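## Task

For each foam block, read the lot number printed on the shelf edge directly beneath it. Any block whose number shows up two or more times anywhere in the storeroom must end up resting on the desk, with nothing overhanging its edge. Every block with a unique number stays on the shelf it started on. The robot must not tip over or finish leaning, or the task fails.

## Robot and tools

ROBOT. TidyBot++: a four-caster mobile base (0.54 m long, 0.50 m wide, 0.38 m high) carrying a single seven-joint arm with a two-finger gripper. The shoulder sits 0.12 m ahead of the base centre, 0.68 m up. Segments: upper arm 0.42 m, forearm 0.31 m, hand 0.31 m. Cameras: base_camera (fixed on the base, looking forward) and wrist_camera (looks along the hand). The arm begins folded, hand pointing down, sticking out up to 0.08 m in front of the base.

FRAMES. Base frame: origin on the floor below the base centre, x forward, y left, z up, metres. hand_pose is reported in this frame as x, y, z, qw, qx, qy, qz for the point midway between the finger pads; the hand's own z axis runs out along the fingers, and the fingers close along its y axis. Odometry frame = base frame at the start of the scene; base_odometry counts wheel turns only, so slip shows up as travel. Heading is in rad, left positive, -3.142 to 3.142. base_tilt is in degrees, positive when leaning forward or right.

TOOL move. Optional keys: base, joints, target, speeds, cameras, blocking. Motions listed together start at once.
- base: object of relative offsets from where the base currently is, measured along its current axes. translate_m (forward +, -2 to 2 m), strafe_m (left +, -2 to 2 m), rotate_rad (counter-clockwise from above +, -6.3 to 6.3 rad). translate and strafe combined drive one straight line.
- joints: absolute targets by name. joint_1_rad (any angle; positive turns the arm clockwise from above, opposite to heading), joint_2_rad (-2.249 to 2.249, shoulder, 0 = upper arm vertical, + leans forward), joint_3_rad (any angle), joint_4_rad (-2.579 to 2.579, elbow, 0 = straight; with joint_3 at 3.14, negative bends forward), joint_5_rad (any angle), joint_6_rad (-2.099 to 2.099, wrist; negative bends hand forward with joint_3 at 3.14, joint_5 at 0), joint_7_rad (any angle; hand down, + is counter-clockwise seen from above; at 1.57 the fingers open toward left/right), gripper_pos (0 fully open, about 85 mm gap, to 1 fully closed; gap ≈ 85 x (1 - gripper_pos) mm). Unlimited joints go the short way, so rotate further in steps under half a turn. Done tolerances: ±0.039 rad for joints 1 to 4, ±0.095 for 5 to 7, ±0.03 for the gripper.
- target: one list of seven numbers, an absolute hand pose in the base frame [x, y, z, qw, qx, qy, qz], metres, same form as hand_pose. With target, joints may contain only gripper_pos.
- speeds: caps for this call only: translate_m or strafe_m 0.05 to 0.5 m/s (give it under just one of them when both move), rotate_rad 0.1 to 1.57 rad/s.
- cameras: list from base_camera, wrist_camera, all; [] gives none.
- blocking: true (default) returns once everything is still; false returns in about half a second while motion continues. A later move only overrides the parts it names.
An unknown key makes the call invalid; an out-of-range value gets it refused, and then later motion calls in the same reply are skipped.

wait(seconds 0 to 10, cameras): lets the scene run, then reports. stop(cameras): brakes all running motions; braked parts report stopped. zoom_image(camera, region [x0, y0, x1, y1] pixels, top-left origin, at most 504 x 504): closer view of the latest image, useful for reading lot labels. read_manual(section): licence texts only. finished_scene(scene): ends the current scene, given its number; call nothing after it in that reply.

RESULT LINES. base_status, joint_status and hand_status: done, moving, off_target (rested away from target, may still push), stopped, not_followed (withheld), contact_stop or time_out (unrequested stops; old target dropped). joint command not followed / pose unreachable with a cause means the self-collision check withheld targets; nothing checks against the base. hand_target is where the commanded joints would put the hand. motor_effort gives percent of max torque, with peak in brackets. on_its_own lists unrequested actions. ARM HIT, torque_fault, MOTOR HOT, OVER-TEMPERATURE FAULT and limit_stop_at_motor_heat flag hits, overloads and overheating. The pictures line names the image order. A gripper at 1 reporting done holds nothing; off_target means something is between the fingers.

PRACTICE. Hand targets settle within a few cm; correct by adding (wanted - measured hand_pose) to the previous target. To hold still, resend hand_target, not hand_pose. Loads make the arm sag; never command a loaded joint to its current reading. A straight-down hand reaches at most about 0.94 m high, only close in. Forward-pointing low poses near the base can miss or hit the base. Closed fingertips extend about 20 mm past the hand point. Once a carried object touches down, hand_pose stops descending though commands go lower.

AVOID. Dropping or flinging objects, releasing while moving, hitting furniture, hard pushes, twisting or yanking the gripper, squeezing an object still supported. Don't drive or turn while the arm is caught on something high, don't swing a stretched arm sideways or reach far over furniture close in front: the robot can tip. A blocked base keeps pushing and may still say done. Long holds or stretched poses overheat motors.

Each tool is called after "Request:" by a JSON object that holds its "method" and its "body".

## Session

Survey pose with the arm while spinning.

Request:
{"method": "move", "body": {"joints": {"joint_1_rad":0,"joint_2_rad":-1.0,"joint_3_rad":3.14,"joint_4_rad":-2.4,"joint_5_rad":0,"joint_6_rad":-0.3,"joint_7_rad":1.57}}}

Request:
{"method": "move", "body": {"base": {"rotate_rad":1.5}}}

Request:
{"method": "move", "body": {"base": {"rotate_rad":1.5}}}

Request:
{"method": "move", "body": {"base": {"rotate_rad":1.5}}}

Scene clock: 2.23 s.
Motor temperatures (°C): [38 35 30 37 40 37 42]
move: done
base_odometry: x=+0.000 y=+0.000 heading=+0.000
base_tilt: forward=-0.4 right=+0.6
base_status: not commanded
joint_positions: joint_1_rad=-0.020 joint_2_rad=-0.983 joint_3_rad=+3.123 joint_4_rad=-2.414 joint_5_rad=-0.004 joint_6_rad=-0.358 joint_7_rad=+1.592 gripper_pos=+0.000
joint_status: all done
motor_effort: joint_1_rad=+0(2) joint_2_rad=+9(10) joint_3_rad=+1(2) joint_4_rad=+22(23) joint_5_rad=+0(2) joint_6_rad=+9(9) joint_7_rad=+0(1)
hand_pose: x=+0.3837 y=+0.0129 z=+0.8917 quat_wxyz=(+0.001, +0.779, +0.023, +0.626) (m; base frame)
hand_target: x=+0.3834 y=+0.0019 z=+0.9225 quat_wxyz=(+0.000, +0.751, +0.000, +0.660) (m; base frame)
hand_status: not commanded
pictures: base_camera, wrist_camera
Images, in order (width x height): base_camera 644x364, wrist_camera 644x476.

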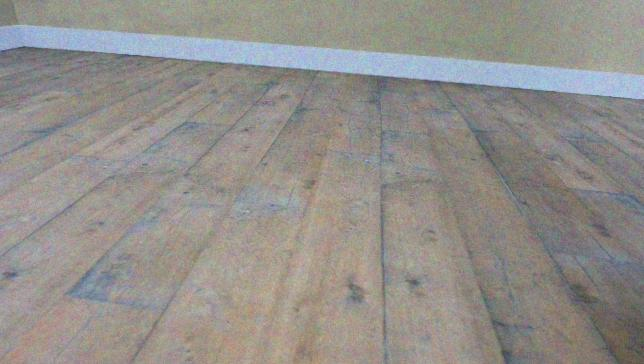

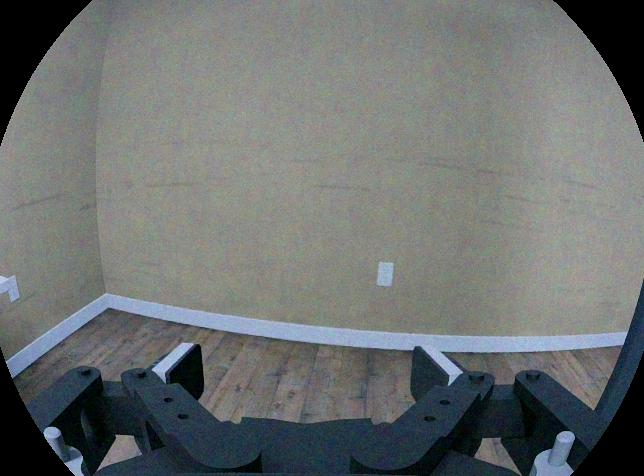

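Scene clock: 4.47 s.
Motor temperatures (°C): [38 35 30 37 40 37 42]
move: done
base_odometry: x=+0.000 y=+0.000 heading=+1.499
base_tilt: forward=-0.4 right=+0.6
base_status: done
joint_positions: joint_1_rad=-0.016 joint_2_rad=-0.983 joint_3_rad=+3.126 joint_4_rad=-2.413 joint_5_rad=-0.004 joint_6_rad=-0.355 joint_7_rad=+1.592 gripper_pos=+0.000
joint_status: not commanded
motor_effort: joint_1_rad=-1(1) joint_2_rad=+9(9) joint_3_rad=+1(2) joint_4_rad=+22(23) joint_5_rad=+1(1) joint_6_rad=+9(9) joint_7_rad=+0(1)
hand_pose: x=+0.3839 y=+0.0110 z=+0.8925 quat_wxyz=(+0.002, +0.779, +0.021, +0.627) (m; base frame)
hand_target: x=+0.3834 y=+0.0019 z=+0.9225 quat_wxyz=(+0.000, +0.751, +0.000, +0.660) (m; base frame)
hand_status: not commanded
pictures: base_camera, wrist_camera
Images, in order (width x height): base_camera 644x364, wrist_camera 644x476.

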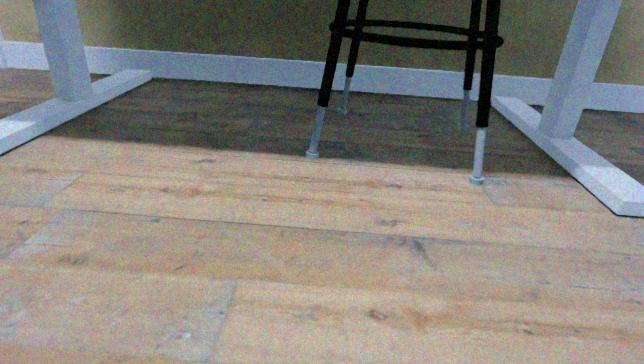

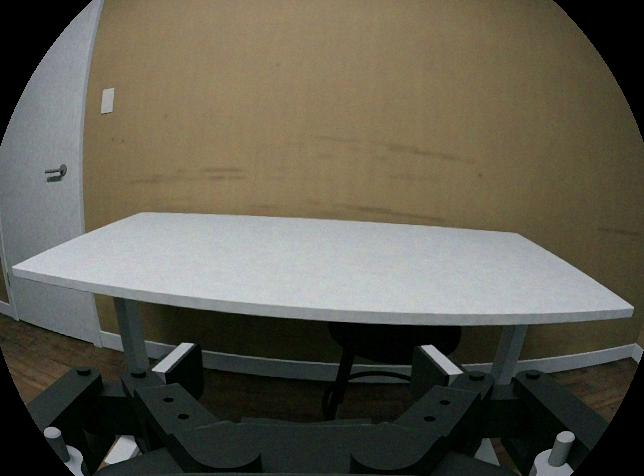

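Scene clock: 6.70 s.
Motor temperatures (°C): [38 35 30 37 40 37 42]
move: done
base_odometry: x=+0.000 y=+0.000 heading=+2.998
base_tilt: forward=-0.4 right=+0.6
base_status: done
joint_positions: joint_1_rad=-0.015 joint_2_rad=-0.983 joint_3_rad=+3.127 joint_4_rad=-2.413 joint_5_rad=-0.004 joint_6_rad=-0.355 joint_7_rad=+1.592 gripper_pos=+0.000
joint_status: not commanded
motor_effort: joint_1_rad=+0(1) joint_2_rad=+8(9) joint_3_rad=+1(2) joint_4_rad=+22(23) joint_5_rad=+1(1) joint_6_rad=+9(9) joint_7_rad=+0(1)
hand_pose: x=+0.3840 y=+0.0103 z=+0.8926 quat_wxyz=(+0.002, +0.779, +0.020, +0.627) (m; base frame)
hand_target: x=+0.3834 y=+0.0019 z=+0.9225 quat_wxyz=(+0.000, +0.751, +0.000, +0.660) (m; base frame)
hand_status: not commanded
pictures: base_camera, wrist_camera
Images, in order (width x height): base_camera 644x364, wrist_camera 644x476.

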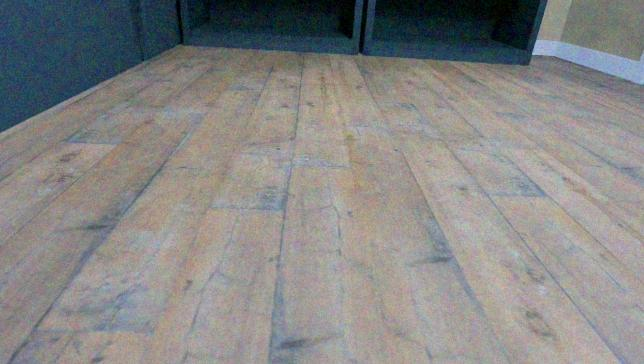

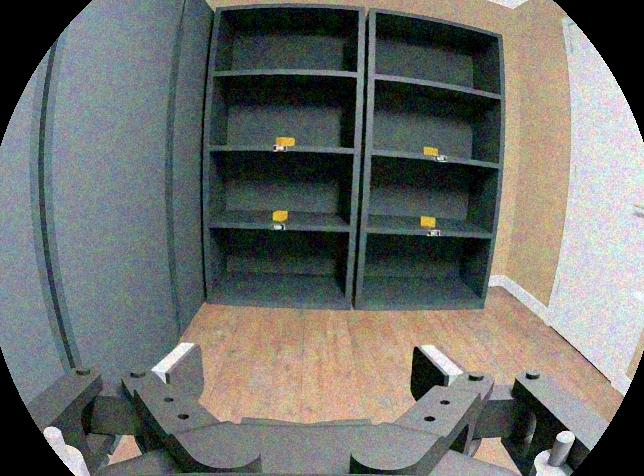

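Scene clock: 8.93 s.
Motor temperatures (°C): [38 35 30 37 40 37 42]
move: done
base_odometry: x=+0.000 y=+0.000 heading=-1.786
base_tilt: forward=-0.4 right=+0.6
base_status: done
joint_positions: joint_1_rad=-0.014 joint_2_rad=-0.983 joint_3_rad=+3.128 joint_4_rad=-2.413 joint_5_rad=-0.004 joint_6_rad=-0.355 joint_7_rad=+1.592 gripper_pos=+0.000
joint_status: not commanded
motor_effort: joint_1_rad=+0(1) joint_2_rad=+9(9) joint_3_rad=+1(2) joint_4_rad=+22(23) joint_5_rad=+1(1) joint_6_rad=+9(9) joint_7_rad=+0(1)
hand_pose: x=+0.3840 y=+0.0100 z=+0.8927 quat_wxyz=(+0.002, +0.778, +0.019, +0.627) (m; base frame)
hand_target: x=+0.3834 y=+0.0019 z=+0.9225 quat_wxyz=(+0.000, +0.751, +0.000, +0.660) (m; base frame)
hand_status: not commanded
pictures: base_camera, wrist_camera
Images, in order (width x height): base_camera 644x364, wrist_camera 644x476.

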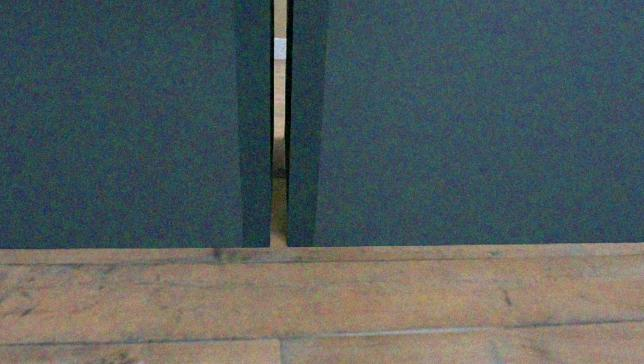

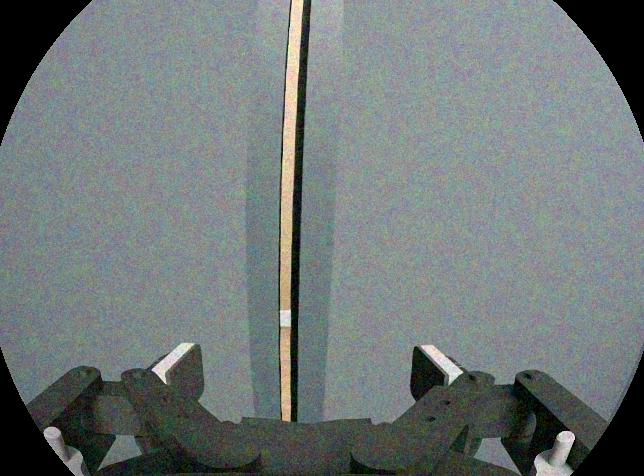

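Request:
{"method": "move", "body": {"base": {"strafe_m":-1.4,"translate_m":0.05,"rotate_rad":-1.557}, "joints": {"joint_6_rad":-0.42}}}

Request:
{"method": "zoom_image", "body": {"camera": "wrist_camera", "region": [60, 60, 360, 360]}}

Scene clock: 14.27 s.
Motor temperatures (°C): [38 35 30 37 40 37 42]
move: done
base_odometry: x=-1.379 y=+0.250 heading=+2.940
base_tilt: forward=-0.4 right=+0.6
base_status: done
joint_positions: joint_1_rad=-0.014 joint_2_rad=-0.987 joint_3_rad=+3.129 joint_4_rad=-2.408 joint_5_rad=-0.004 joint_6_rad=-0.427 joint_7_rad=+1.592 gripper_pos=+0.000
joint_status: all done
motor_effort: joint_1_rad=+0(1) joint_2_rad=+9(11) joint_3_rad=+1(3) joint_4_rad=+23(24) joint_5_rad=+1(1) joint_6_rad=+8(10) joint_7_rad=+0(1)
hand_pose: x=+0.3780 y=+0.0091 z=+0.8752 quat_wxyz=(+0.002, +0.798, +0.018, +0.603) (m; base frame)
hand_target: x=+0.3764 y=+0.0018 z=+0.8858 quat_wxyz=(+0.000, +0.790, +0.000, +0.614) (m; base frame)
hand_status: not commanded
pictures: base_camera, wrist_camera
Images, in order (width x height): base_camera 644x364, wrist_camera 644x476.

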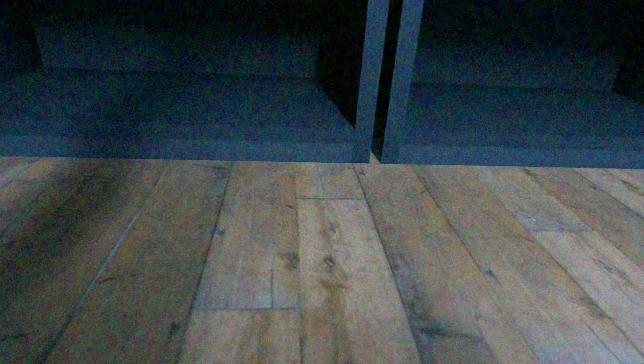

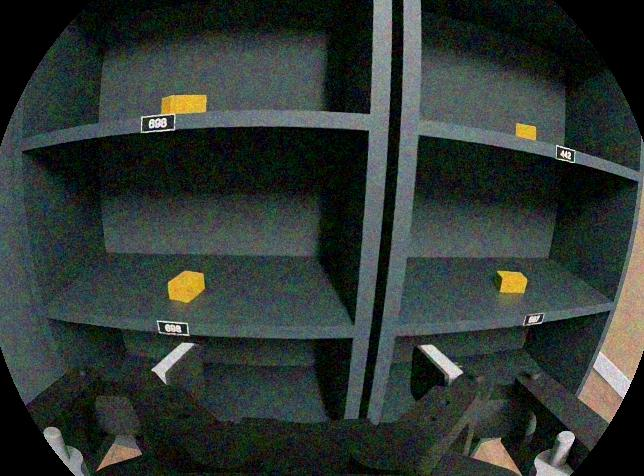

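Scaled by 1.680.

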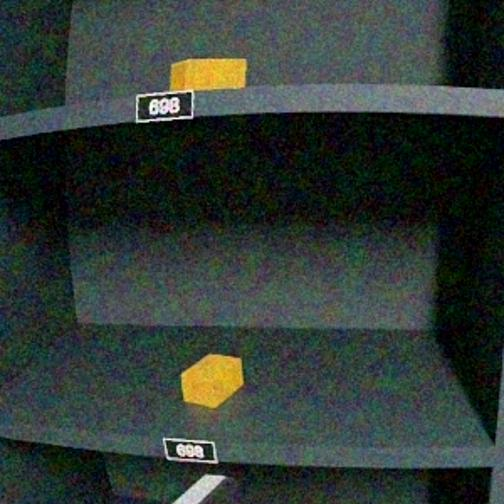

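Request:
{"method": "zoom_image", "body": {"camera": "wrist_camera", "region": [505, 305, 565, 335]}}

Request:
{"method": "zoom_image", "body": {"camera": "wrist_camera", "region": [540, 140, 600, 170]}}

Request:
{"method": "zoom_image", "body": {"camera": "wrist_camera", "region": [150, 312, 210, 342]}}

Request:
{"method": "zoom_image", "body": {"camera": "wrist_camera", "region": [130, 105, 190, 135]}}

Scaled by 8.400.

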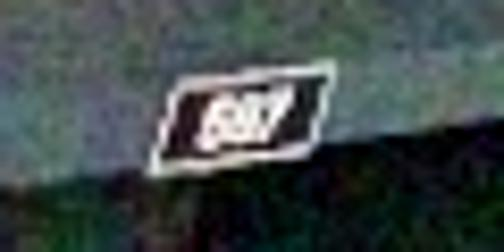

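Scaled by 8.400.

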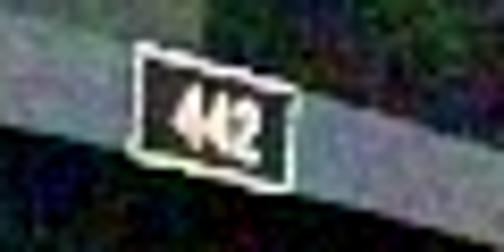

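Scaled by 8.400.

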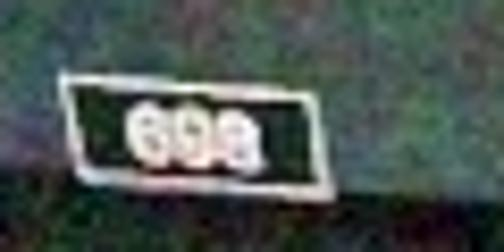

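Scaled by 8.400.

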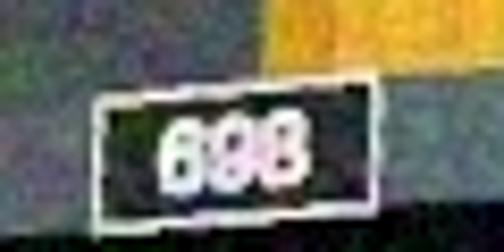

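Request:
{"method": "move", "body": {"base": {"translate_m":0.22,"strafe_m":0.1}, "cameras": ["wrist_camera"]}}

Request:
{"method": "zoom_image", "body": {"camera": "wrist_camera", "region": [130, 50, 330, 150]}}

Request:
{"method": "zoom_image", "body": {"camera": "wrist_camera", "region": [130, 320, 330, 420]}}

Scene clock: 16.50 s.
Motor temperatures (°C): [38 35 30 37 40 37 42]
move: done
base_odometry: x=-1.614 y=+0.196 heading=+2.939
base_tilt: forward=-0.4 right=+0.6
base_status: done
joint_positions: joint_1_rad=-0.014 joint_2_rad=-0.989 joint_3_rad=+3.129 joint_4_rad=-2.408 joint_5_rad=-0.004 joint_6_rad=-0.427 joint_7_rad=+1.592 gripper_pos=+0.000
joint_status: not commanded
motor_effort: joint_1_rad=+0(1) joint_2_rad=+10(11) joint_3_rad=+1(2) joint_4_rad=+23(23) joint_5_rad=+1(1) joint_6_rad=+9(9) joint_7_rad=+0(1)
hand_pose: x=+0.3777 y=+0.0091 z=+0.8756 quat_wxyz=(+0.002, +0.797, +0.018, +0.603) (m; base frame)
hand_target: x=+0.3764 y=+0.0018 z=+0.8858 quat_wxyz=(+0.000, +0.790, +0.000, +0.614) (m; base frame)
hand_status: not commanded
pictures: wrist_camera
Images, in order (width x height): wrist_camera 644x476.

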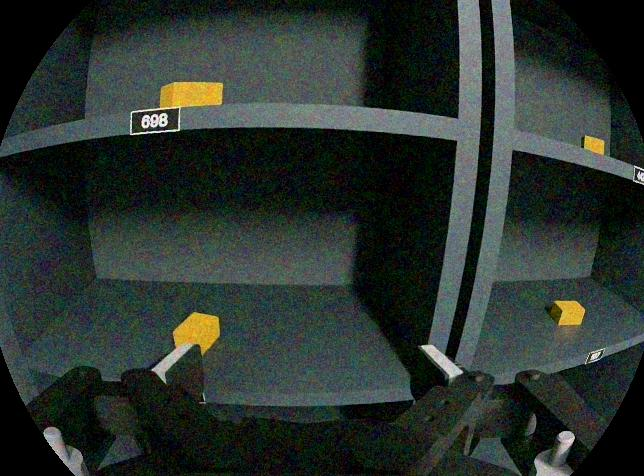

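Scaled by 2.520.

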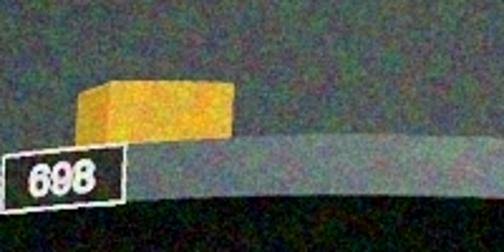

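Scaled by 2.520.

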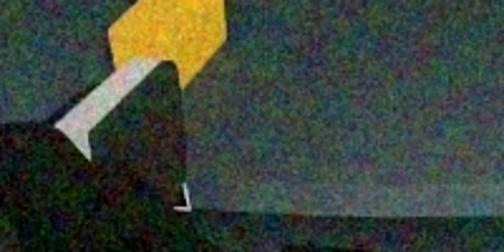

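Request:
{"method": "move", "body": {"joints": {"joint_6_rad":-0.95}, "cameras": ["wrist_camera"]}}

Request:
{"method": "zoom_image", "body": {"camera": "wrist_camera", "region": [130, 120, 330, 270]}}

Request:
{"method": "zoom_image", "body": {"camera": "wrist_camera", "region": [520, 150, 640, 270]}}

Scene clock: 18.93 s.
Motor temperatures (°C): [38 35 30 37 40 37 42]
move: done
base_odometry: x=-1.614 y=+0.196 heading=+2.939
base_tilt: forward=-0.4 right=+0.6
base_status: not commanded
joint_positions: joint_1_rad=-0.014 joint_2_rad=-0.989 joint_3_rad=+3.129 joint_4_rad=-2.404 joint_5_rad=-0.004 joint_6_rad=-0.909 joint_7_rad=+1.592 gripper_pos=+0.000
joint_status: all done
motor_effort: joint_1_rad=+0(1) joint_2_rad=+10(11) joint_3_rad=+1(1) joint_4_rad=+21(23) joint_5_rad=+1(1) joint_6_rad=+7(9) joint_7_rad=+0(1)
hand_pose: x=+0.3051 y=+0.0069 z=+0.7490 quat_wxyz=(+0.003, +0.917, +0.020, +0.398) (m; base frame)
hand_target: x=+0.2962 y=+0.0016 z=+0.7438 quat_wxyz=(+0.000, +0.923, +0.000, +0.386) (m; base frame)
hand_status: not commanded
pictures: wrist_camera
Images, in order (width x height): wrist_camera 644x476.

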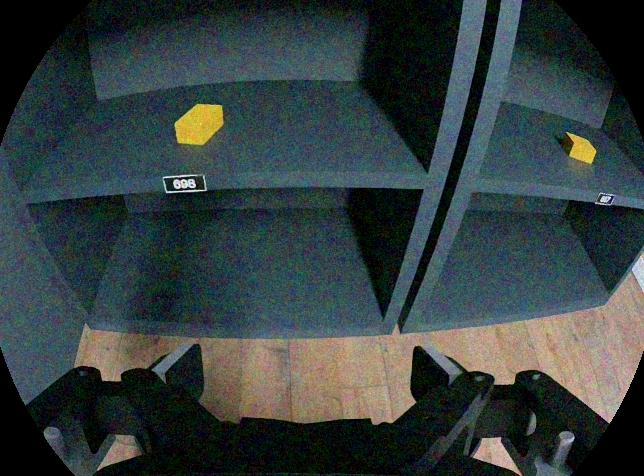

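Scaled by 2.520.

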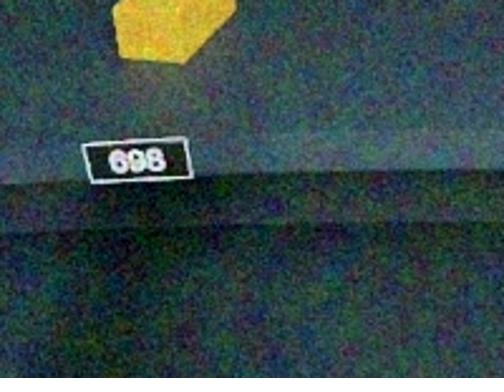

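Scaled by 4.200.

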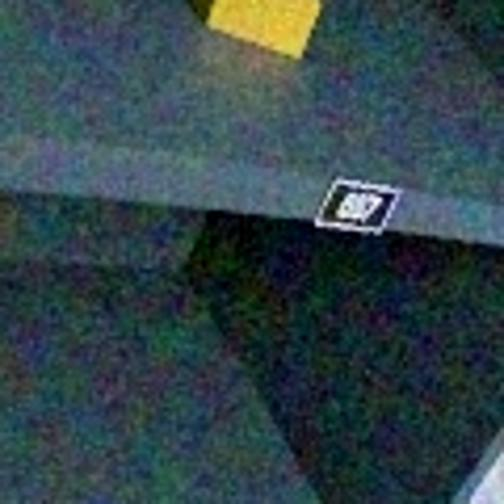

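Request:
{"method": "zoom_image", "body": {"camera": "wrist_camera", "region": [150, 80, 250, 160]}}

Request:
{"method": "move", "body": {"base": {"strafe_m":0.12,"translate_m":0.0}, "joints": {"joint_1_rad":0,"joint_2_rad":-0.17,"joint_3_rad":3.14,"joint_4_rad":-1.107,"joint_5_rad":0,"joint_6_rad":-1.3,"joint_7_rad":1.57}, "cameras": ["wrist_camera"]}}

Scaled by 5.040.

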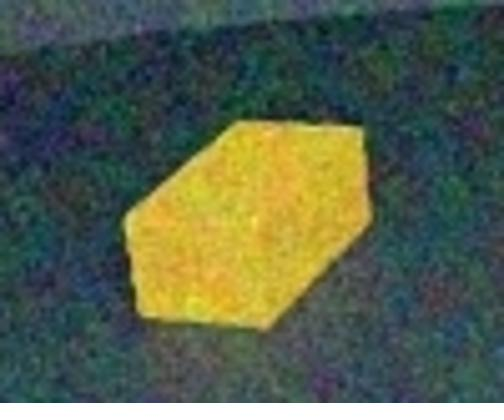

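Scene clock: 22.37 s.
Motor temperatures (°C): [38 35 30 37 40 37 42]
move: done
base_odometry: x=-1.639 y=+0.078 heading=+2.939
base_tilt: forward=-0.4 right=+0.6
base_status: done
joint_positions: joint_1_rad=-0.012 joint_2_rad=-0.189 joint_3_rad=+3.130 joint_4_rad=-1.124 joint_5_rad=-0.004 joint_6_rad=-1.250 joint_7_rad=+1.592 gripper_pos=+0.000
joint_status: all done
motor_effort: joint_1_rad=-1(2) joint_2_rad=-11(12) joint_3_rad=+1(2) joint_4_rad=+18(22) joint_5_rad=+1(2) joint_6_rad=+7(8) joint_7_rad=+0(1)
hand_pose: x=+0.5471 y=+0.0136 z=+1.1024 quat_wxyz=(-0.002, +0.888, +0.021, +0.460) (m; base frame)
hand_target: x=+0.5458 y=+0.0021 z=+1.0903 quat_wxyz=(+0.000, +0.899, +0.000, +0.437) (m; base frame)
hand_status: not commanded
pictures: wrist_camera
Images, in order (width x height): wrist_camera 644x476.

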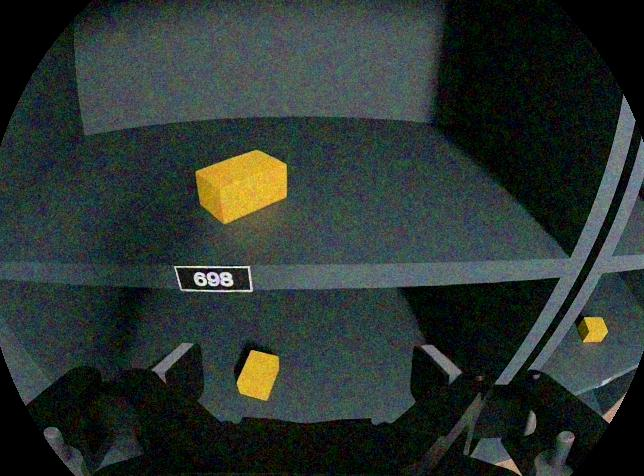

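Request:
{"method": "move", "body": {"base": {"strafe_m":0.06}, "target": [0.50, 0.04, 1.115, 0.190, 0.808, -0.366, 0.421], "cameras": ["wrist_camera"]}}

Request:
{"method": "move", "body": {"base": {"translate_m":0.36}, "cameras": ["wrist_camera"]}}

Scene clock: 25.70 s.
Motor temperatures (°C): [38 35 30 37 40 37 42]
move: done
base_odometry: x=-1.651 y=+0.019 heading=+2.939
base_tilt: forward=-0.3 right=+0.6
base_status: done
joint_positions: joint_1_rad=-0.834 joint_2_rad=+0.139 joint_3_rad=+3.166 joint_4_rad=-0.749 joint_5_rad=+1.041 joint_6_rad=-1.952 joint_7_rad=+0.588 gripper_pos=+0.000
joint_status: not commanded
motor_effort: joint_1_rad=+0(2) joint_2_rad=-17(19) joint_3_rad=+1(2) joint_4_rad=+13(19) joint_5_rad=+6(7) joint_6_rad=+4(8) joint_7_rad=+0(1)
hand_pose: x=+0.5078 y=+0.0504 z=+1.1110 quat_wxyz=(+0.167, +0.832, -0.325, +0.417) (m; base frame)
hand_target: x=+0.5000 y=+0.0400 z=+1.1150 quat_wxyz=(+0.190, +0.808, -0.366, +0.421) (m; base frame)
hand_status: done (0.014 m and 6.1 deg from the pose sent, 0.056 m and 50.9 deg at the start)
pictures: wrist_camera
Images, in order (width x height): wrist_camera 644x476.

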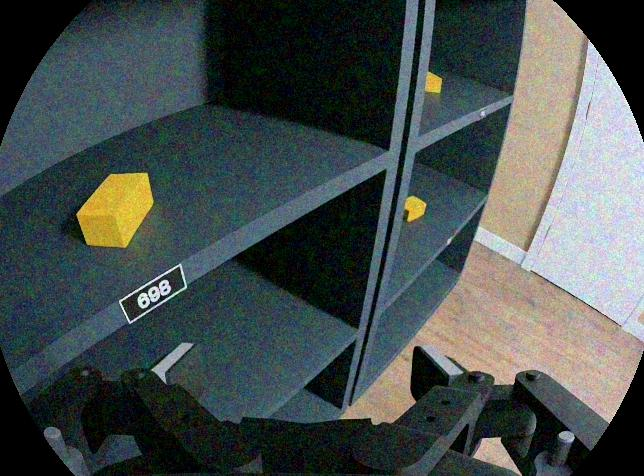

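Scene clock: 27.77 s.
Motor temperatures (°C): [38 35 30 37 40 37 42]
move: done
base_odometry: x=-2.004 y=+0.092 heading=+2.940
base_tilt: forward=-0.3 right=+0.6
base_status: done
joint_positions: joint_1_rad=-0.837 joint_2_rad=+0.153 joint_3_rad=+3.170 joint_4_rad=-0.747 joint_5_rad=+1.044 joint_6_rad=-1.957 joint_7_rad=+0.587 gripper_pos=+0.000
joint_status: not commanded
motor_effort: joint_1_rad=+0(2) joint_2_rad=-18(21) joint_3_rad=+1(1) joint_4_rad=+14(14) joint_5_rad=+7(7) joint_6_rad=+3(5) joint_7_rad=+0(1)
hand_pose: x=+0.5105 y=+0.0534 z=+1.1076 quat_wxyz=(+0.173, +0.832, -0.325, +0.415) (m; base frame)
hand_target: x=+0.5000 y=+0.0400 z=+1.1150 quat_wxyz=(+0.190, +0.808, -0.366, +0.421) (m; base frame)
hand_status: not commanded
pictures: wrist_camera
Images, in order (width x height): wrist_camera 644x476.

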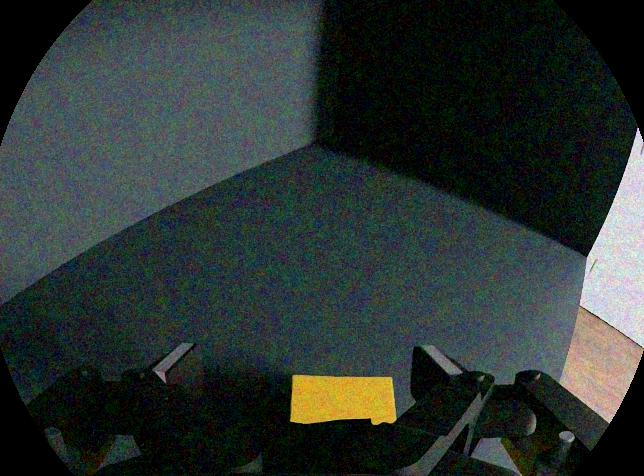

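Request:
{"method": "move", "body": {"target": [0.492, 0.023, 1.066, 0.190, 0.808, -0.366, 0.421], "cameras": ["wrist_camera"]}}

Scene clock: 29.50 s.
Motor temperatures (°C): [38 35 30 37 40 37 42]
move: done
base_odometry: x=-2.004 y=+0.092 heading=+2.940
base_tilt: forward=-0.3 right=+0.6
base_status: not commanded
joint_positions: joint_1_rad=-0.576 joint_2_rad=+0.056 joint_3_rad=+2.887 joint_4_rad=-1.026 joint_5_rad=+1.044 joint_6_rad=-1.956 joint_7_rad=+0.391 gripper_pos=+0.000
joint_status: not commanded
motor_effort: joint_1_rad=+0(1) joint_2_rad=-16(19) joint_3_rad=+0(1) joint_4_rad=+14(15) joint_5_rad=+7(7) joint_6_rad=+2(5) joint_7_rad=+0(1)
hand_pose: x=+0.4829 y=+0.0229 z=+1.0633 quat_wxyz=(+0.202, +0.819, -0.360, +0.400) (m; base frame)
hand_target: x=+0.4920 y=+0.0230 z=+1.0660 quat_wxyz=(+0.190, +0.808, -0.366, +0.421) (m; base frame)
hand_status: done (0.009 m and 3.1 deg from the pose sent, 0.055 m and 5.8 deg at the start)
pictures: wrist_camera
Images, in order (width x height): wrist_camera 644x476.

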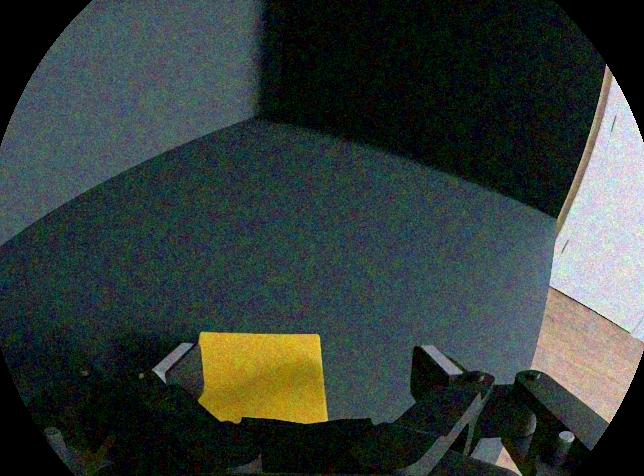

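Request:
{"method": "move", "body": {"target": [0.508, 0.040, 1.045, 0.190, 0.808, -0.366, 0.421], "cameras": ["wrist_camera"]}}

Scene clock: 30.43 s.
Motor temperatures (°C): [38 35 30 37 40 37 42]
move: done
base_odometry: x=-2.004 y=+0.092 heading=+2.940
base_tilt: forward=-0.3 right=+0.6
base_status: not commanded
joint_positions: joint_1_rad=-0.612 joint_2_rad=+0.064 joint_3_rad=+2.922 joint_4_rad=-1.067 joint_5_rad=+1.044 joint_6_rad=-1.930 joint_7_rad=+0.322 gripper_pos=+0.000
joint_status: not commanded
motor_effort: joint_1_rad=-1(1) joint_2_rad=-16(18) joint_3_rad=+0(0) joint_4_rad=+14(16) joint_5_rad=+7(8) joint_6_rad=+2(3) joint_7_rad=+0(1)
hand_pose: x=+0.4910 y=+0.0285 z=+1.0534 quat_wxyz=(+0.199, +0.810, -0.370, +0.408) (m; base frame)
hand_target: x=+0.5080 y=+0.0400 z=+1.0450 quat_wxyz=(+0.190, +0.808, -0.366, +0.421) (m; base frame)
hand_status: done (0.022 m and 1.9 deg from the pose sent, 0.035 m and 3.1 deg at the start)
pictures: wrist_camera
Images, in order (width x height): wrist_camera 644x476.

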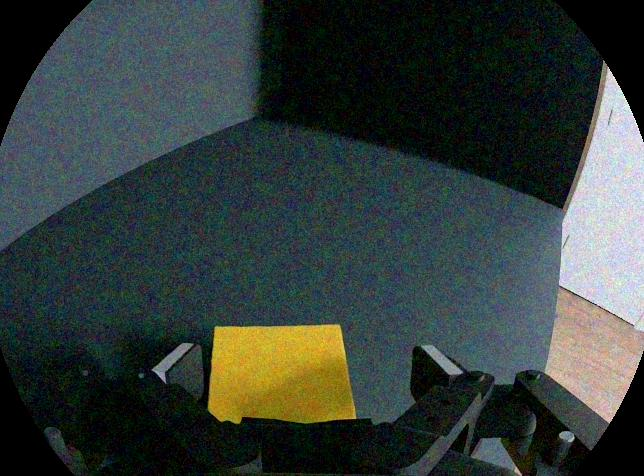

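Request:
{"method": "move", "body": {"target": [0.518, 0.050, 1.022, 0.190, 0.808, -0.366, 0.421], "cameras": ["wrist_camera"]}}

Scene clock: 31.43 s.
Motor temperatures (°C): [38 35 30 37 40 37 42]
move: done
base_odometry: x=-2.004 y=+0.092 heading=+2.940
base_tilt: forward=-0.3 right=+0.6
base_status: not commanded
joint_positions: joint_1_rad=-0.622 joint_2_rad=+0.074 joint_3_rad=+2.934 joint_4_rad=-1.132 joint_5_rad=+1.044 joint_6_rad=-1.890 joint_7_rad=+0.254 gripper_pos=+0.000
joint_status: not commanded
motor_effort: joint_1_rad=+0(1) joint_2_rad=-17(20) joint_3_rad=+0(0) joint_4_rad=+15(16) joint_5_rad=+8(8) joint_6_rad=+2(3) joint_7_rad=+0(1)
hand_pose: x=+0.5021 y=+0.0339 z=+1.0364 quat_wxyz=(+0.204, +0.804, -0.373, +0.416) (m; base frame)
hand_target: x=+0.5180 y=+0.0500 z=+1.0220 quat_wxyz=(+0.190, +0.808, -0.366, +0.421) (m; base frame)
hand_status: done (0.027 m and 1.9 deg from the pose sent, 0.047 m and 1.9 deg at the start)
pictures: wrist_camera
Images, in order (width x height): wrist_camera 644x476.

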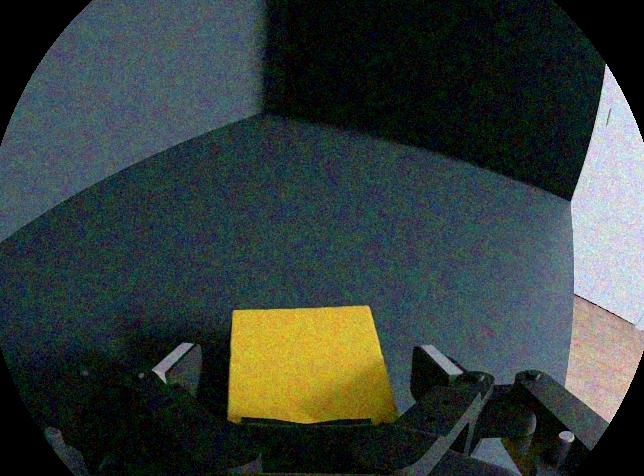

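Request:
{"method": "move", "body": {"joints": {"gripper_pos":0.6}, "cameras": ["wrist_camera"]}}

Request:
{"method": "move", "body": {"target": [0.508, 0.045, 1.11, 0.190, 0.808, -0.366, 0.421], "cameras": ["wrist_camera"]}}

Scene clock: 32.43 s.
Motor temperatures (°C): [38 35 30 37 40 37 42]
move: off_target
base_odometry: x=-2.004 y=+0.092 heading=+2.940
base_tilt: forward=-0.3 right=+0.6
base_status: not commanded
joint_positions: joint_1_rad=-0.628 joint_2_rad=+0.071 joint_3_rad=+2.937 joint_4_rad=-1.134 joint_5_rad=+1.044 joint_6_rad=-1.887 joint_7_rad=+0.253 gripper_pos=+0.400
joint_status: gripper_pos off_target (ended at +0.400, target +0.600)
motor_effort: joint_1_rad=+0(2) joint_2_rad=-14(18) joint_3_rad=+1(3) joint_4_rad=+12(16) joint_5_rad=+5(8) joint_6_rad=+1(2) joint_7_rad=+0(1)
hand_pose: x=+0.5016 y=+0.0348 z=+1.0372 quat_wxyz=(+0.202, +0.804, -0.371, +0.418) (m; base frame)
hand_target: x=+0.5180 y=+0.0500 z=+1.0220 quat_wxyz=(+0.190, +0.808, -0.366, +0.421) (m; base frame)
hand_status: not commanded
pictures: wrist_camera
Images, in order (width x height): wrist_camera 644x476.

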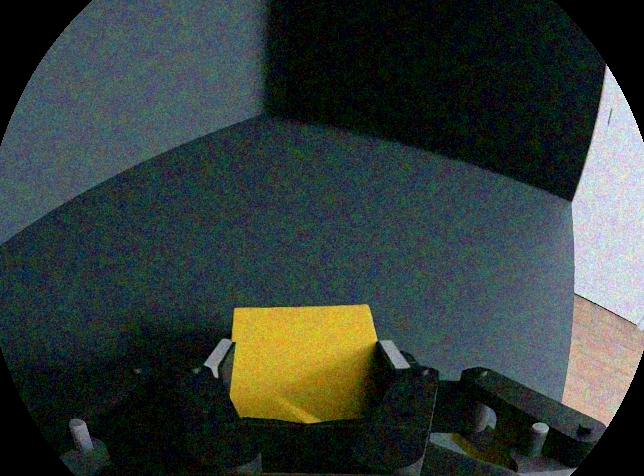

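Scene clock: 34.03 s.
Motor temperatures (°C): [38 35 30 37 40 37 42]
move: done
base_odometry: x=-2.004 y=+0.092 heading=+2.940
base_tilt: forward=-0.3 right=+0.6
base_status: not commanded
joint_positions: joint_1_rad=-0.842 joint_2_rad=+0.151 joint_3_rad=+3.193 joint_4_rad=-0.751 joint_5_rad=+1.044 joint_6_rad=-1.939 joint_7_rad=+0.487 gripper_pos=+0.400
joint_status: not commanded
motor_effort: joint_1_rad=+0(1) joint_2_rad=-19(20) joint_3_rad=+1(1) joint_4_rad=+13(16) joint_5_rad=+7(8) joint_6_rad=+4(5) joint_7_rad=+0(0)
hand_pose: x=+0.5147 y=+0.0493 z=+1.1102 quat_wxyz=(+0.153, +0.810, -0.369, +0.429) (m; base frame)
hand_target: x=+0.5080 y=+0.0450 z=+1.1100 quat_wxyz=(+0.190, +0.808, -0.366, +0.421) (m; base frame)
hand_status: done (0.008 m and 4.3 deg from the pose sent, 0.074 m and 1.6 deg at the start)
pictures: wrist_camera
Images, in order (width x height): wrist_camera 644x476.

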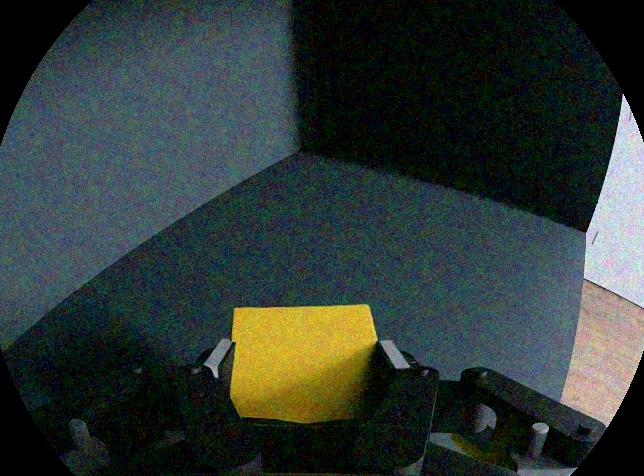

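Request:
{"method": "move", "body": {"base": {"translate_m":-0.5,"strafe_m":-0.25}, "cameras": []}}

Request:
{"method": "move", "body": {"base": {"translate_m":-0.98,"strafe_m":-0.36,"rotate_rad":-1.571}}}

Scene clock: 37.07 s.
Motor temperatures (°C): [38 35 30 37 40 37 42]
move: done
base_odometry: x=-1.464 y=+0.237 heading=+2.940
base_tilt: forward=-0.3 right=+0.6
base_status: done
joint_positions: joint_1_rad=-0.845 joint_2_rad=+0.163 joint_3_rad=+3.196 joint_4_rad=-0.748 joint_5_rad=+1.044 joint_6_rad=-1.944 joint_7_rad=+0.490 gripper_pos=+0.400
joint_status: not commanded
motor_effort: joint_1_rad=+0(1) joint_2_rad=-19(23) joint_3_rad=+1(2) joint_4_rad=+14(15) joint_5_rad=+7(7) joint_6_rad=+4(5) joint_7_rad=+0(1)
hand_pose: x=+0.5167 y=+0.0529 z=+1.1067 quat_wxyz=(+0.159, +0.812, -0.367, +0.426) (m; base frame)
hand_target: x=+0.5080 y=+0.0450 z=+1.1100 quat_wxyz=(+0.190, +0.808, -0.366, +0.421) (m; base frame)
hand_status: not commanded
pictures: none
No camera images: "cameras" was empty.

Scene clock: 40.93 s.
Motor temperatures (°C): [38 35 30 37 40 37 42]
move: done
base_odometry: x=-0.431 y=+0.393 heading=+1.369
base_tilt: forward=-0.3 right=+0.6
base_status: done
joint_positions: joint_1_rad=-0.856 joint_2_rad=+0.174 joint_3_rad=+3.203 joint_4_rad=-0.748 joint_5_rad=+1.044 joint_6_rad=-1.944 joint_7_rad=+0.490 gripper_pos=+0.400
joint_status: not commanded
motor_effort: joint_1_rad=+0(3) joint_2_rad=-19(25) joint_3_rad=+1(2) joint_4_rad=+14(15) joint_5_rad=+7(8) joint_6_rad=+4(5) joint_7_rad=+0(1)
hand_pose: x=+0.5190 y=+0.0582 z=+1.1038 quat_wxyz=(+0.163, +0.813, -0.363, +0.426) (m; base frame)
hand_target: x=+0.5080 y=+0.0450 z=+1.1100 quat_wxyz=(+0.190, +0.808, -0.366, +0.421) (m; base frame)
hand_status: not commanded
pictures: base_camera, wrist_camera
Images, in order (width x height): base_camera 644x364, wrist_camera 644x476.

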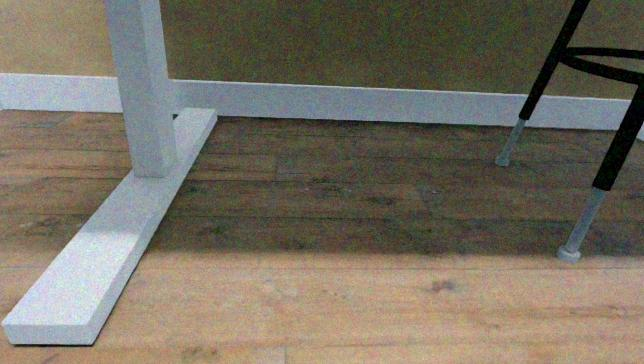

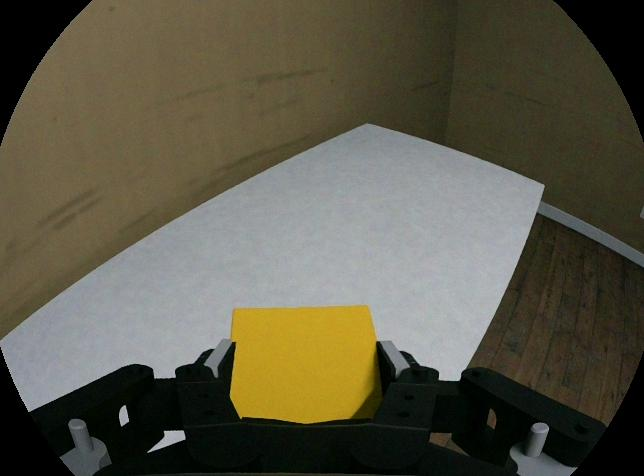

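Request:
{"method": "move", "body": {"target": [0.71, 0.05, 0.92, 0.190, 0.808, -0.366, 0.421], "cameras": []}}

Request:
{"method": "move", "body": {"target": [0.71, 0.05, 0.785, 0.190, 0.808, -0.366, 0.421], "cameras": ["wrist_camera"]}}

Scene clock: 44.13 s.
Motor temperatures (°C): [38 35 30 37 40 37 42]
move: done
base_odometry: x=-0.431 y=+0.393 heading=+1.369
base_tilt: forward=-0.3 right=+0.6
base_status: not commanded
joint_positions: joint_1_rad=-0.748 joint_2_rad=+0.425 joint_3_rad=+3.514 joint_4_rad=-1.029 joint_5_rad=+0.823 joint_6_rad=-1.432 joint_7_rad=+0.330 gripper_pos=+0.400
joint_status: not commanded
motor_effort: joint_1_rad=+0(1) joint_2_rad=-30(36) joint_3_rad=+4(4) joint_4_rad=+18(20) joint_5_rad=+8(9) joint_6_rad=+3(5) joint_7_rad=+0(1)
hand_pose: x=+0.6992 y=+0.0458 z=+0.9420 quat_wxyz=(+0.223, +0.803, -0.346, +0.430) (m; base frame)
hand_target: x=+0.7100 y=+0.0500 z=+0.9200 quat_wxyz=(+0.190, +0.808, -0.366, +0.421) (m; base frame)
hand_status: done (0.025 m and 4.6 deg from the pose sent, 0.265 m and 3.2 deg at the start)
pictures: none
No camera images: "cameras" was empty.

Scene clock: 45.97 s.
Motor temperatures (°C): [38 35 30 37 40 37 42]
move: done
base_odometry: x=-0.431 y=+0.393 heading=+1.369
base_tilt: forward=-0.3 right=+0.6
base_status: not commanded
joint_positions: joint_1_rad=-0.774 joint_2_rad=+0.452 joint_3_rad=+3.561 joint_4_rad=-1.401 joint_5_rad=+0.823 joint_6_rad=-1.152 joint_7_rad=+0.009 gripper_pos=+0.400
joint_status: not commanded
motor_effort: joint_1_rad=-1(1) joint_2_rad=-30(32) joint_3_rad=+5(5) joint_4_rad=+18(19) joint_5_rad=+8(8) joint_6_rad=+0(3) joint_7_rad=+0(1)
hand_pose: x=+0.7035 y=+0.0386 z=+0.8038 quat_wxyz=(+0.202, +0.806, -0.369, +0.417) (m; base frame)
hand_target: x=+0.7100 y=+0.0500 z=+0.7850 quat_wxyz=(+0.190, +0.808, -0.366, +0.421) (m; base frame)
hand_status: done (0.023 m and 1.5 deg from the pose sent, 0.157 m and 4.6 deg at the start)
pictures: wrist_camera
Images, in order (width x height): wrist_camera 644x476.

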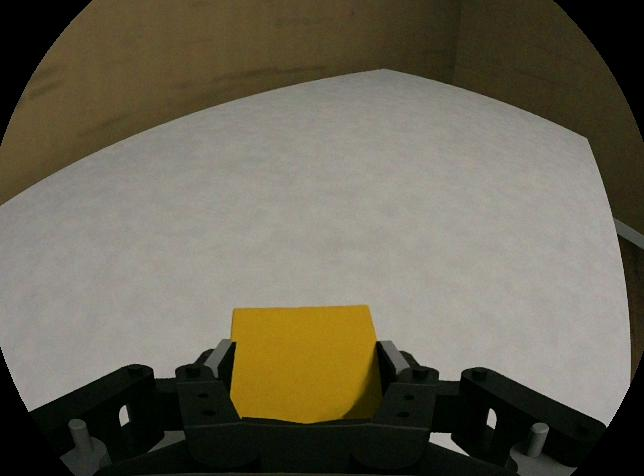

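Request:
{"method": "move", "body": {"target": [0.71, 0.05, 0.757, 0.190, 0.808, -0.366, 0.421], "cameras": []}}

Request:
{"method": "move", "body": {"target": [0.71, 0.05, 0.744, 0.190, 0.808, -0.366, 0.421], "cameras": ["wrist_camera"]}}

Scene clock: 47.00 s.
Motor temperatures (°C): [38 35 30 37 40 37 42]
move: done
base_odometry: x=-0.431 y=+0.393 heading=+1.369
base_tilt: forward=-0.3 right=+0.6
base_status: not commanded
joint_positions: joint_1_rad=-0.803 joint_2_rad=+0.483 joint_3_rad=+3.610 joint_4_rad=-1.462 joint_5_rad=+0.823 joint_6_rad=-1.085 joint_7_rad=-0.046 gripper_pos=+0.400
joint_status: not commanded
motor_effort: joint_1_rad=+0(1) joint_2_rad=-31(33) joint_3_rad=+5(6) joint_4_rad=+18(19) joint_5_rad=+8(8) joint_6_rad=+0(1) joint_7_rad=+0(1)
hand_pose: x=+0.7050 y=+0.0370 z=+0.7754 quat_wxyz=(+0.204, +0.805, -0.369, +0.418) (m; base frame)
hand_target: x=+0.7100 y=+0.0500 z=+0.7570 quat_wxyz=(+0.190, +0.808, -0.366, +0.421) (m; base frame)
hand_status: done (0.023 m and 1.7 deg from the pose sent, 0.049 m and 1.5 deg at the start)
pictures: none
No camera images: "cameras" was empty.

Scene clock: 47.63 s.
Motor temperatures (°C): [38 35 30 37 40 37 42]
move: done
base_odometry: x=-0.431 y=+0.393 heading=+1.369
base_tilt: forward=-0.3 right=+0.6
base_status: not commanded
joint_positions: joint_1_rad=-0.819 joint_2_rad=+0.490 joint_3_rad=+3.636 joint_4_rad=-1.483 joint_5_rad=+0.823 joint_6_rad=-1.054 joint_7_rad=-0.070 gripper_pos=+0.400
joint_status: not commanded
motor_effort: joint_1_rad=-1(1) joint_2_rad=-27(31) joint_3_rad=+4(6) joint_4_rad=+15(17) joint_5_rad=+5(7) joint_6_rad=+1(2) joint_7_rad=-1(1)
hand_pose: x=+0.7063 y=+0.0369 z=+0.7688 quat_wxyz=(+0.199, +0.803, -0.371, +0.422) (m; base frame)
hand_target: x=+0.7100 y=+0.0500 z=+0.7440 quat_wxyz=(+0.190, +0.808, -0.366, +0.421) (m; base frame)
hand_status: done (0.028 m and 1.3 deg from the pose sent, 0.034 m and 1.7 deg at the start)
pictures: wrist_camera
Images, in order (width x height): wrist_camera 644x476.

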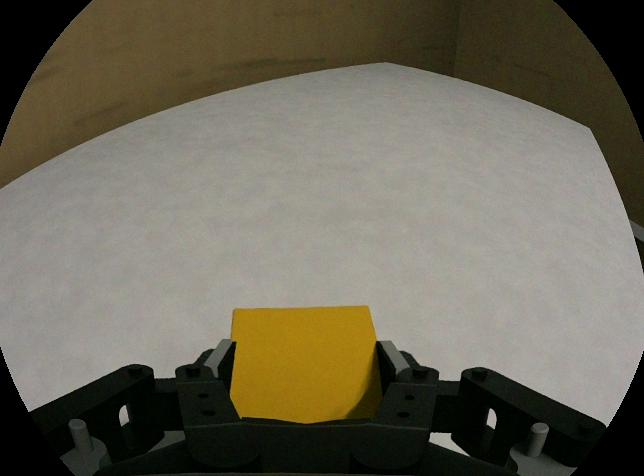

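Contact (effort changed). Release and lift.

Request:
{"method": "move", "body": {"joints": {"gripper_pos":0.0}, "cameras": ["wrist_camera"]}}

Request:
{"method": "move", "body": {"target": [0.68, 0.07, 0.88, 0.190, 0.808, -0.366, 0.421], "cameras": ["wrist_camera"]}}

Scene clock: 48.63 s.
Motor temperatures (°C): [38 35 30 37 40 37 42]
move: done
base_odometry: x=-0.432 y=+0.393 heading=+1.369
base_tilt: forward=-0.3 right=+0.6
base_status: not commanded
joint_positions: joint_1_rad=-0.819 joint_2_rad=+0.496 joint_3_rad=+3.636 joint_4_rad=-1.485 joint_5_rad=+0.823 joint_6_rad=-1.047 joint_7_rad=-0.071 gripper_pos=+0.000
joint_status: all done
motor_effort: joint_1_rad=+0(2) joint_2_rad=-30(31) joint_3_rad=+6(6) joint_4_rad=+17(17) joint_5_rad=+7(7) joint_6_rad=+0(2) joint_7_rad=+0(1)
hand_pose: x=+0.7080 y=+0.0387 z=+0.7653 quat_wxyz=(+0.199, +0.804, -0.368, +0.422) (m; base frame)
hand_target: x=+0.7100 y=+0.0500 z=+0.7440 quat_wxyz=(+0.190, +0.808, -0.366, +0.421) (m; base frame)
hand_status: not commanded
pictures: wrist_camera
Images, in order (width x height): wrist_camera 644x476.

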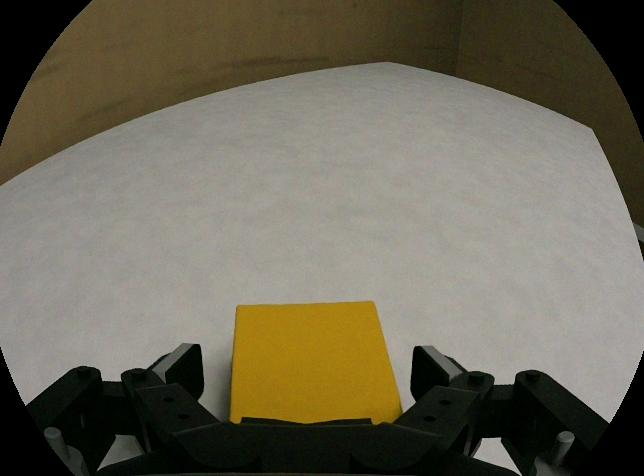

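Scene clock: 50.03 s.
Motor temperatures (°C): [38 35 30 37 40 37 42]
move: done
base_odometry: x=-0.432 y=+0.393 heading=+1.369
base_tilt: forward=-0.3 right=+0.6
base_status: not commanded
joint_positions: joint_1_rad=-0.794 joint_2_rad=+0.377 joint_3_rad=+3.463 joint_4_rad=-1.248 joint_5_rad=+0.823 joint_6_rad=-1.307 joint_7_rad=+0.060 gripper_pos=+0.000
joint_status: not commanded
motor_effort: joint_1_rad=+0(2) joint_2_rad=-29(34) joint_3_rad=+3(6) joint_4_rad=+18(19) joint_5_rad=+8(8) joint_6_rad=+1(2) joint_7_rad=+0(1)
hand_pose: x=+0.6872 y=+0.0824 z=+0.8794 quat_wxyz=(+0.157, +0.806, -0.374, +0.431) (m; base frame)
hand_target: x=+0.6800 y=+0.0700 z=+0.8800 quat_wxyz=(+0.190, +0.808, -0.366, +0.421) (m; base frame)
hand_status: done (0.014 m and 4.1 deg from the pose sent, 0.122 m and 1.2 deg at the start)
pictures: wrist_camera
Images, in order (width x height): wrist_camera 644x476.

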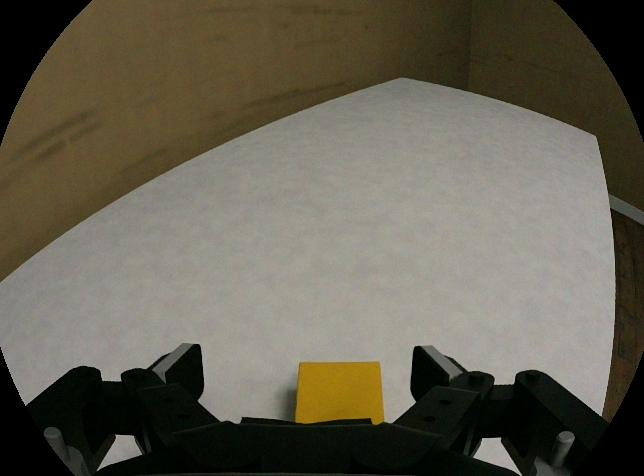

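Request:
{"method": "move", "body": {"base": {"translate_m":-0.45,"strafe_m":0.98,"rotate_rad":1.571}, "cameras": ["wrist_camera"]}}

Request:
{"method": "move", "body": {"base": {"translate_m":0.25,"strafe_m":0.16}, "target": [0.52, 0.06, 0.68, 0.035, 0.8845, -0.066, 0.460], "cameras": ["wrist_camera"]}}

Scene clock: 54.93 s.
Motor temperatures (°C): [38 35 30 37 40 37 42]
move: done
base_odometry: x=-1.482 y=+0.149 heading=+2.940
base_tilt: forward=-0.3 right=+0.6
base_status: done
joint_positions: joint_1_rad=-0.777 joint_2_rad=+0.376 joint_3_rad=+3.450 joint_4_rad=-1.248 joint_5_rad=+0.823 joint_6_rad=-1.316 joint_7_rad=+0.061 gripper_pos=+0.000
joint_status: not commanded
motor_effort: joint_1_rad=+0(6) joint_2_rad=-29(32) joint_3_rad=+3(6) joint_4_rad=+18(19) joint_5_rad=+8(8) joint_6_rad=+1(3) joint_7_rad=+0(1)
hand_pose: x=+0.6858 y=+0.0768 z=+0.8781 quat_wxyz=(+0.160, +0.805, -0.378, +0.427) (m; base frame)
hand_target: x=+0.6800 y=+0.0700 z=+0.8800 quat_wxyz=(+0.190, +0.808, -0.366, +0.421) (m; base frame)
hand_status: not commanded
pictures: wrist_camera
Images, in order (width x height): wrist_camera 644x476.

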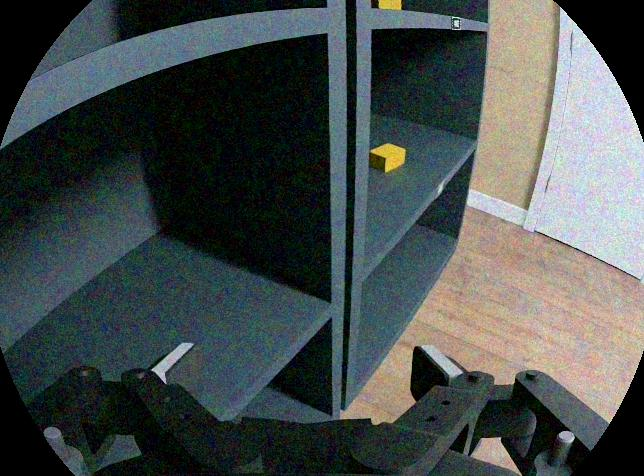

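Scene clock: 57.73 s.
Motor temperatures (°C): [38 35 30 37 40 37 42]
move: done
base_odometry: x=-1.759 y=+0.042 heading=+2.940
base_tilt: forward=-0.3 right=+0.6
base_status: done
joint_positions: joint_1_rad=-0.365 joint_2_rad=-0.032 joint_3_rad=+2.937 joint_4_rad=-2.470 joint_5_rad=+1.707 joint_6_rad=-0.626 joint_7_rad=-0.668 gripper_pos=+0.000
joint_status: not commanded
motor_effort: joint_1_rad=+0(2) joint_2_rad=-13(30) joint_3_rad=+0(4) joint_4_rad=+15(19) joint_5_rad=+4(8) joint_6_rad=-4(5) joint_7_rad=+0(1)
hand_pose: x=+0.5267 y=+0.0479 z=+0.6870 quat_wxyz=(+0.054, +0.880, -0.087, +0.464) (m; base frame)
hand_target: x=+0.5200 y=+0.0600 z=+0.6800 quat_wxyz=(+0.035, +0.885, -0.066, +0.460) (m; base frame)
hand_status: done (0.015 m and 3.4 deg from the pose sent, 0.259 m and 40.0 deg at the start)
pictures: wrist_camera
Images, in order (width x height): wrist_camera 644x476.

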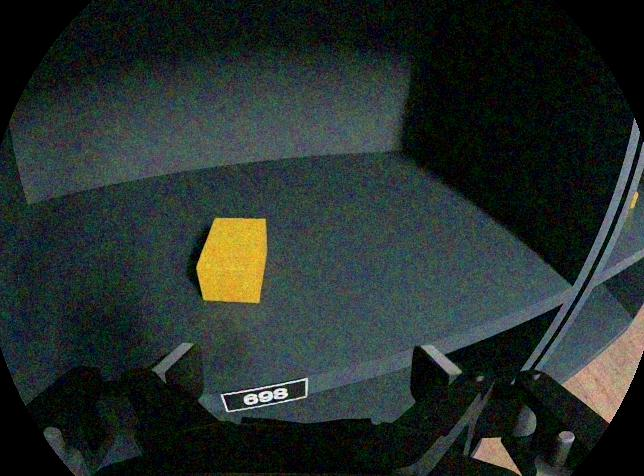

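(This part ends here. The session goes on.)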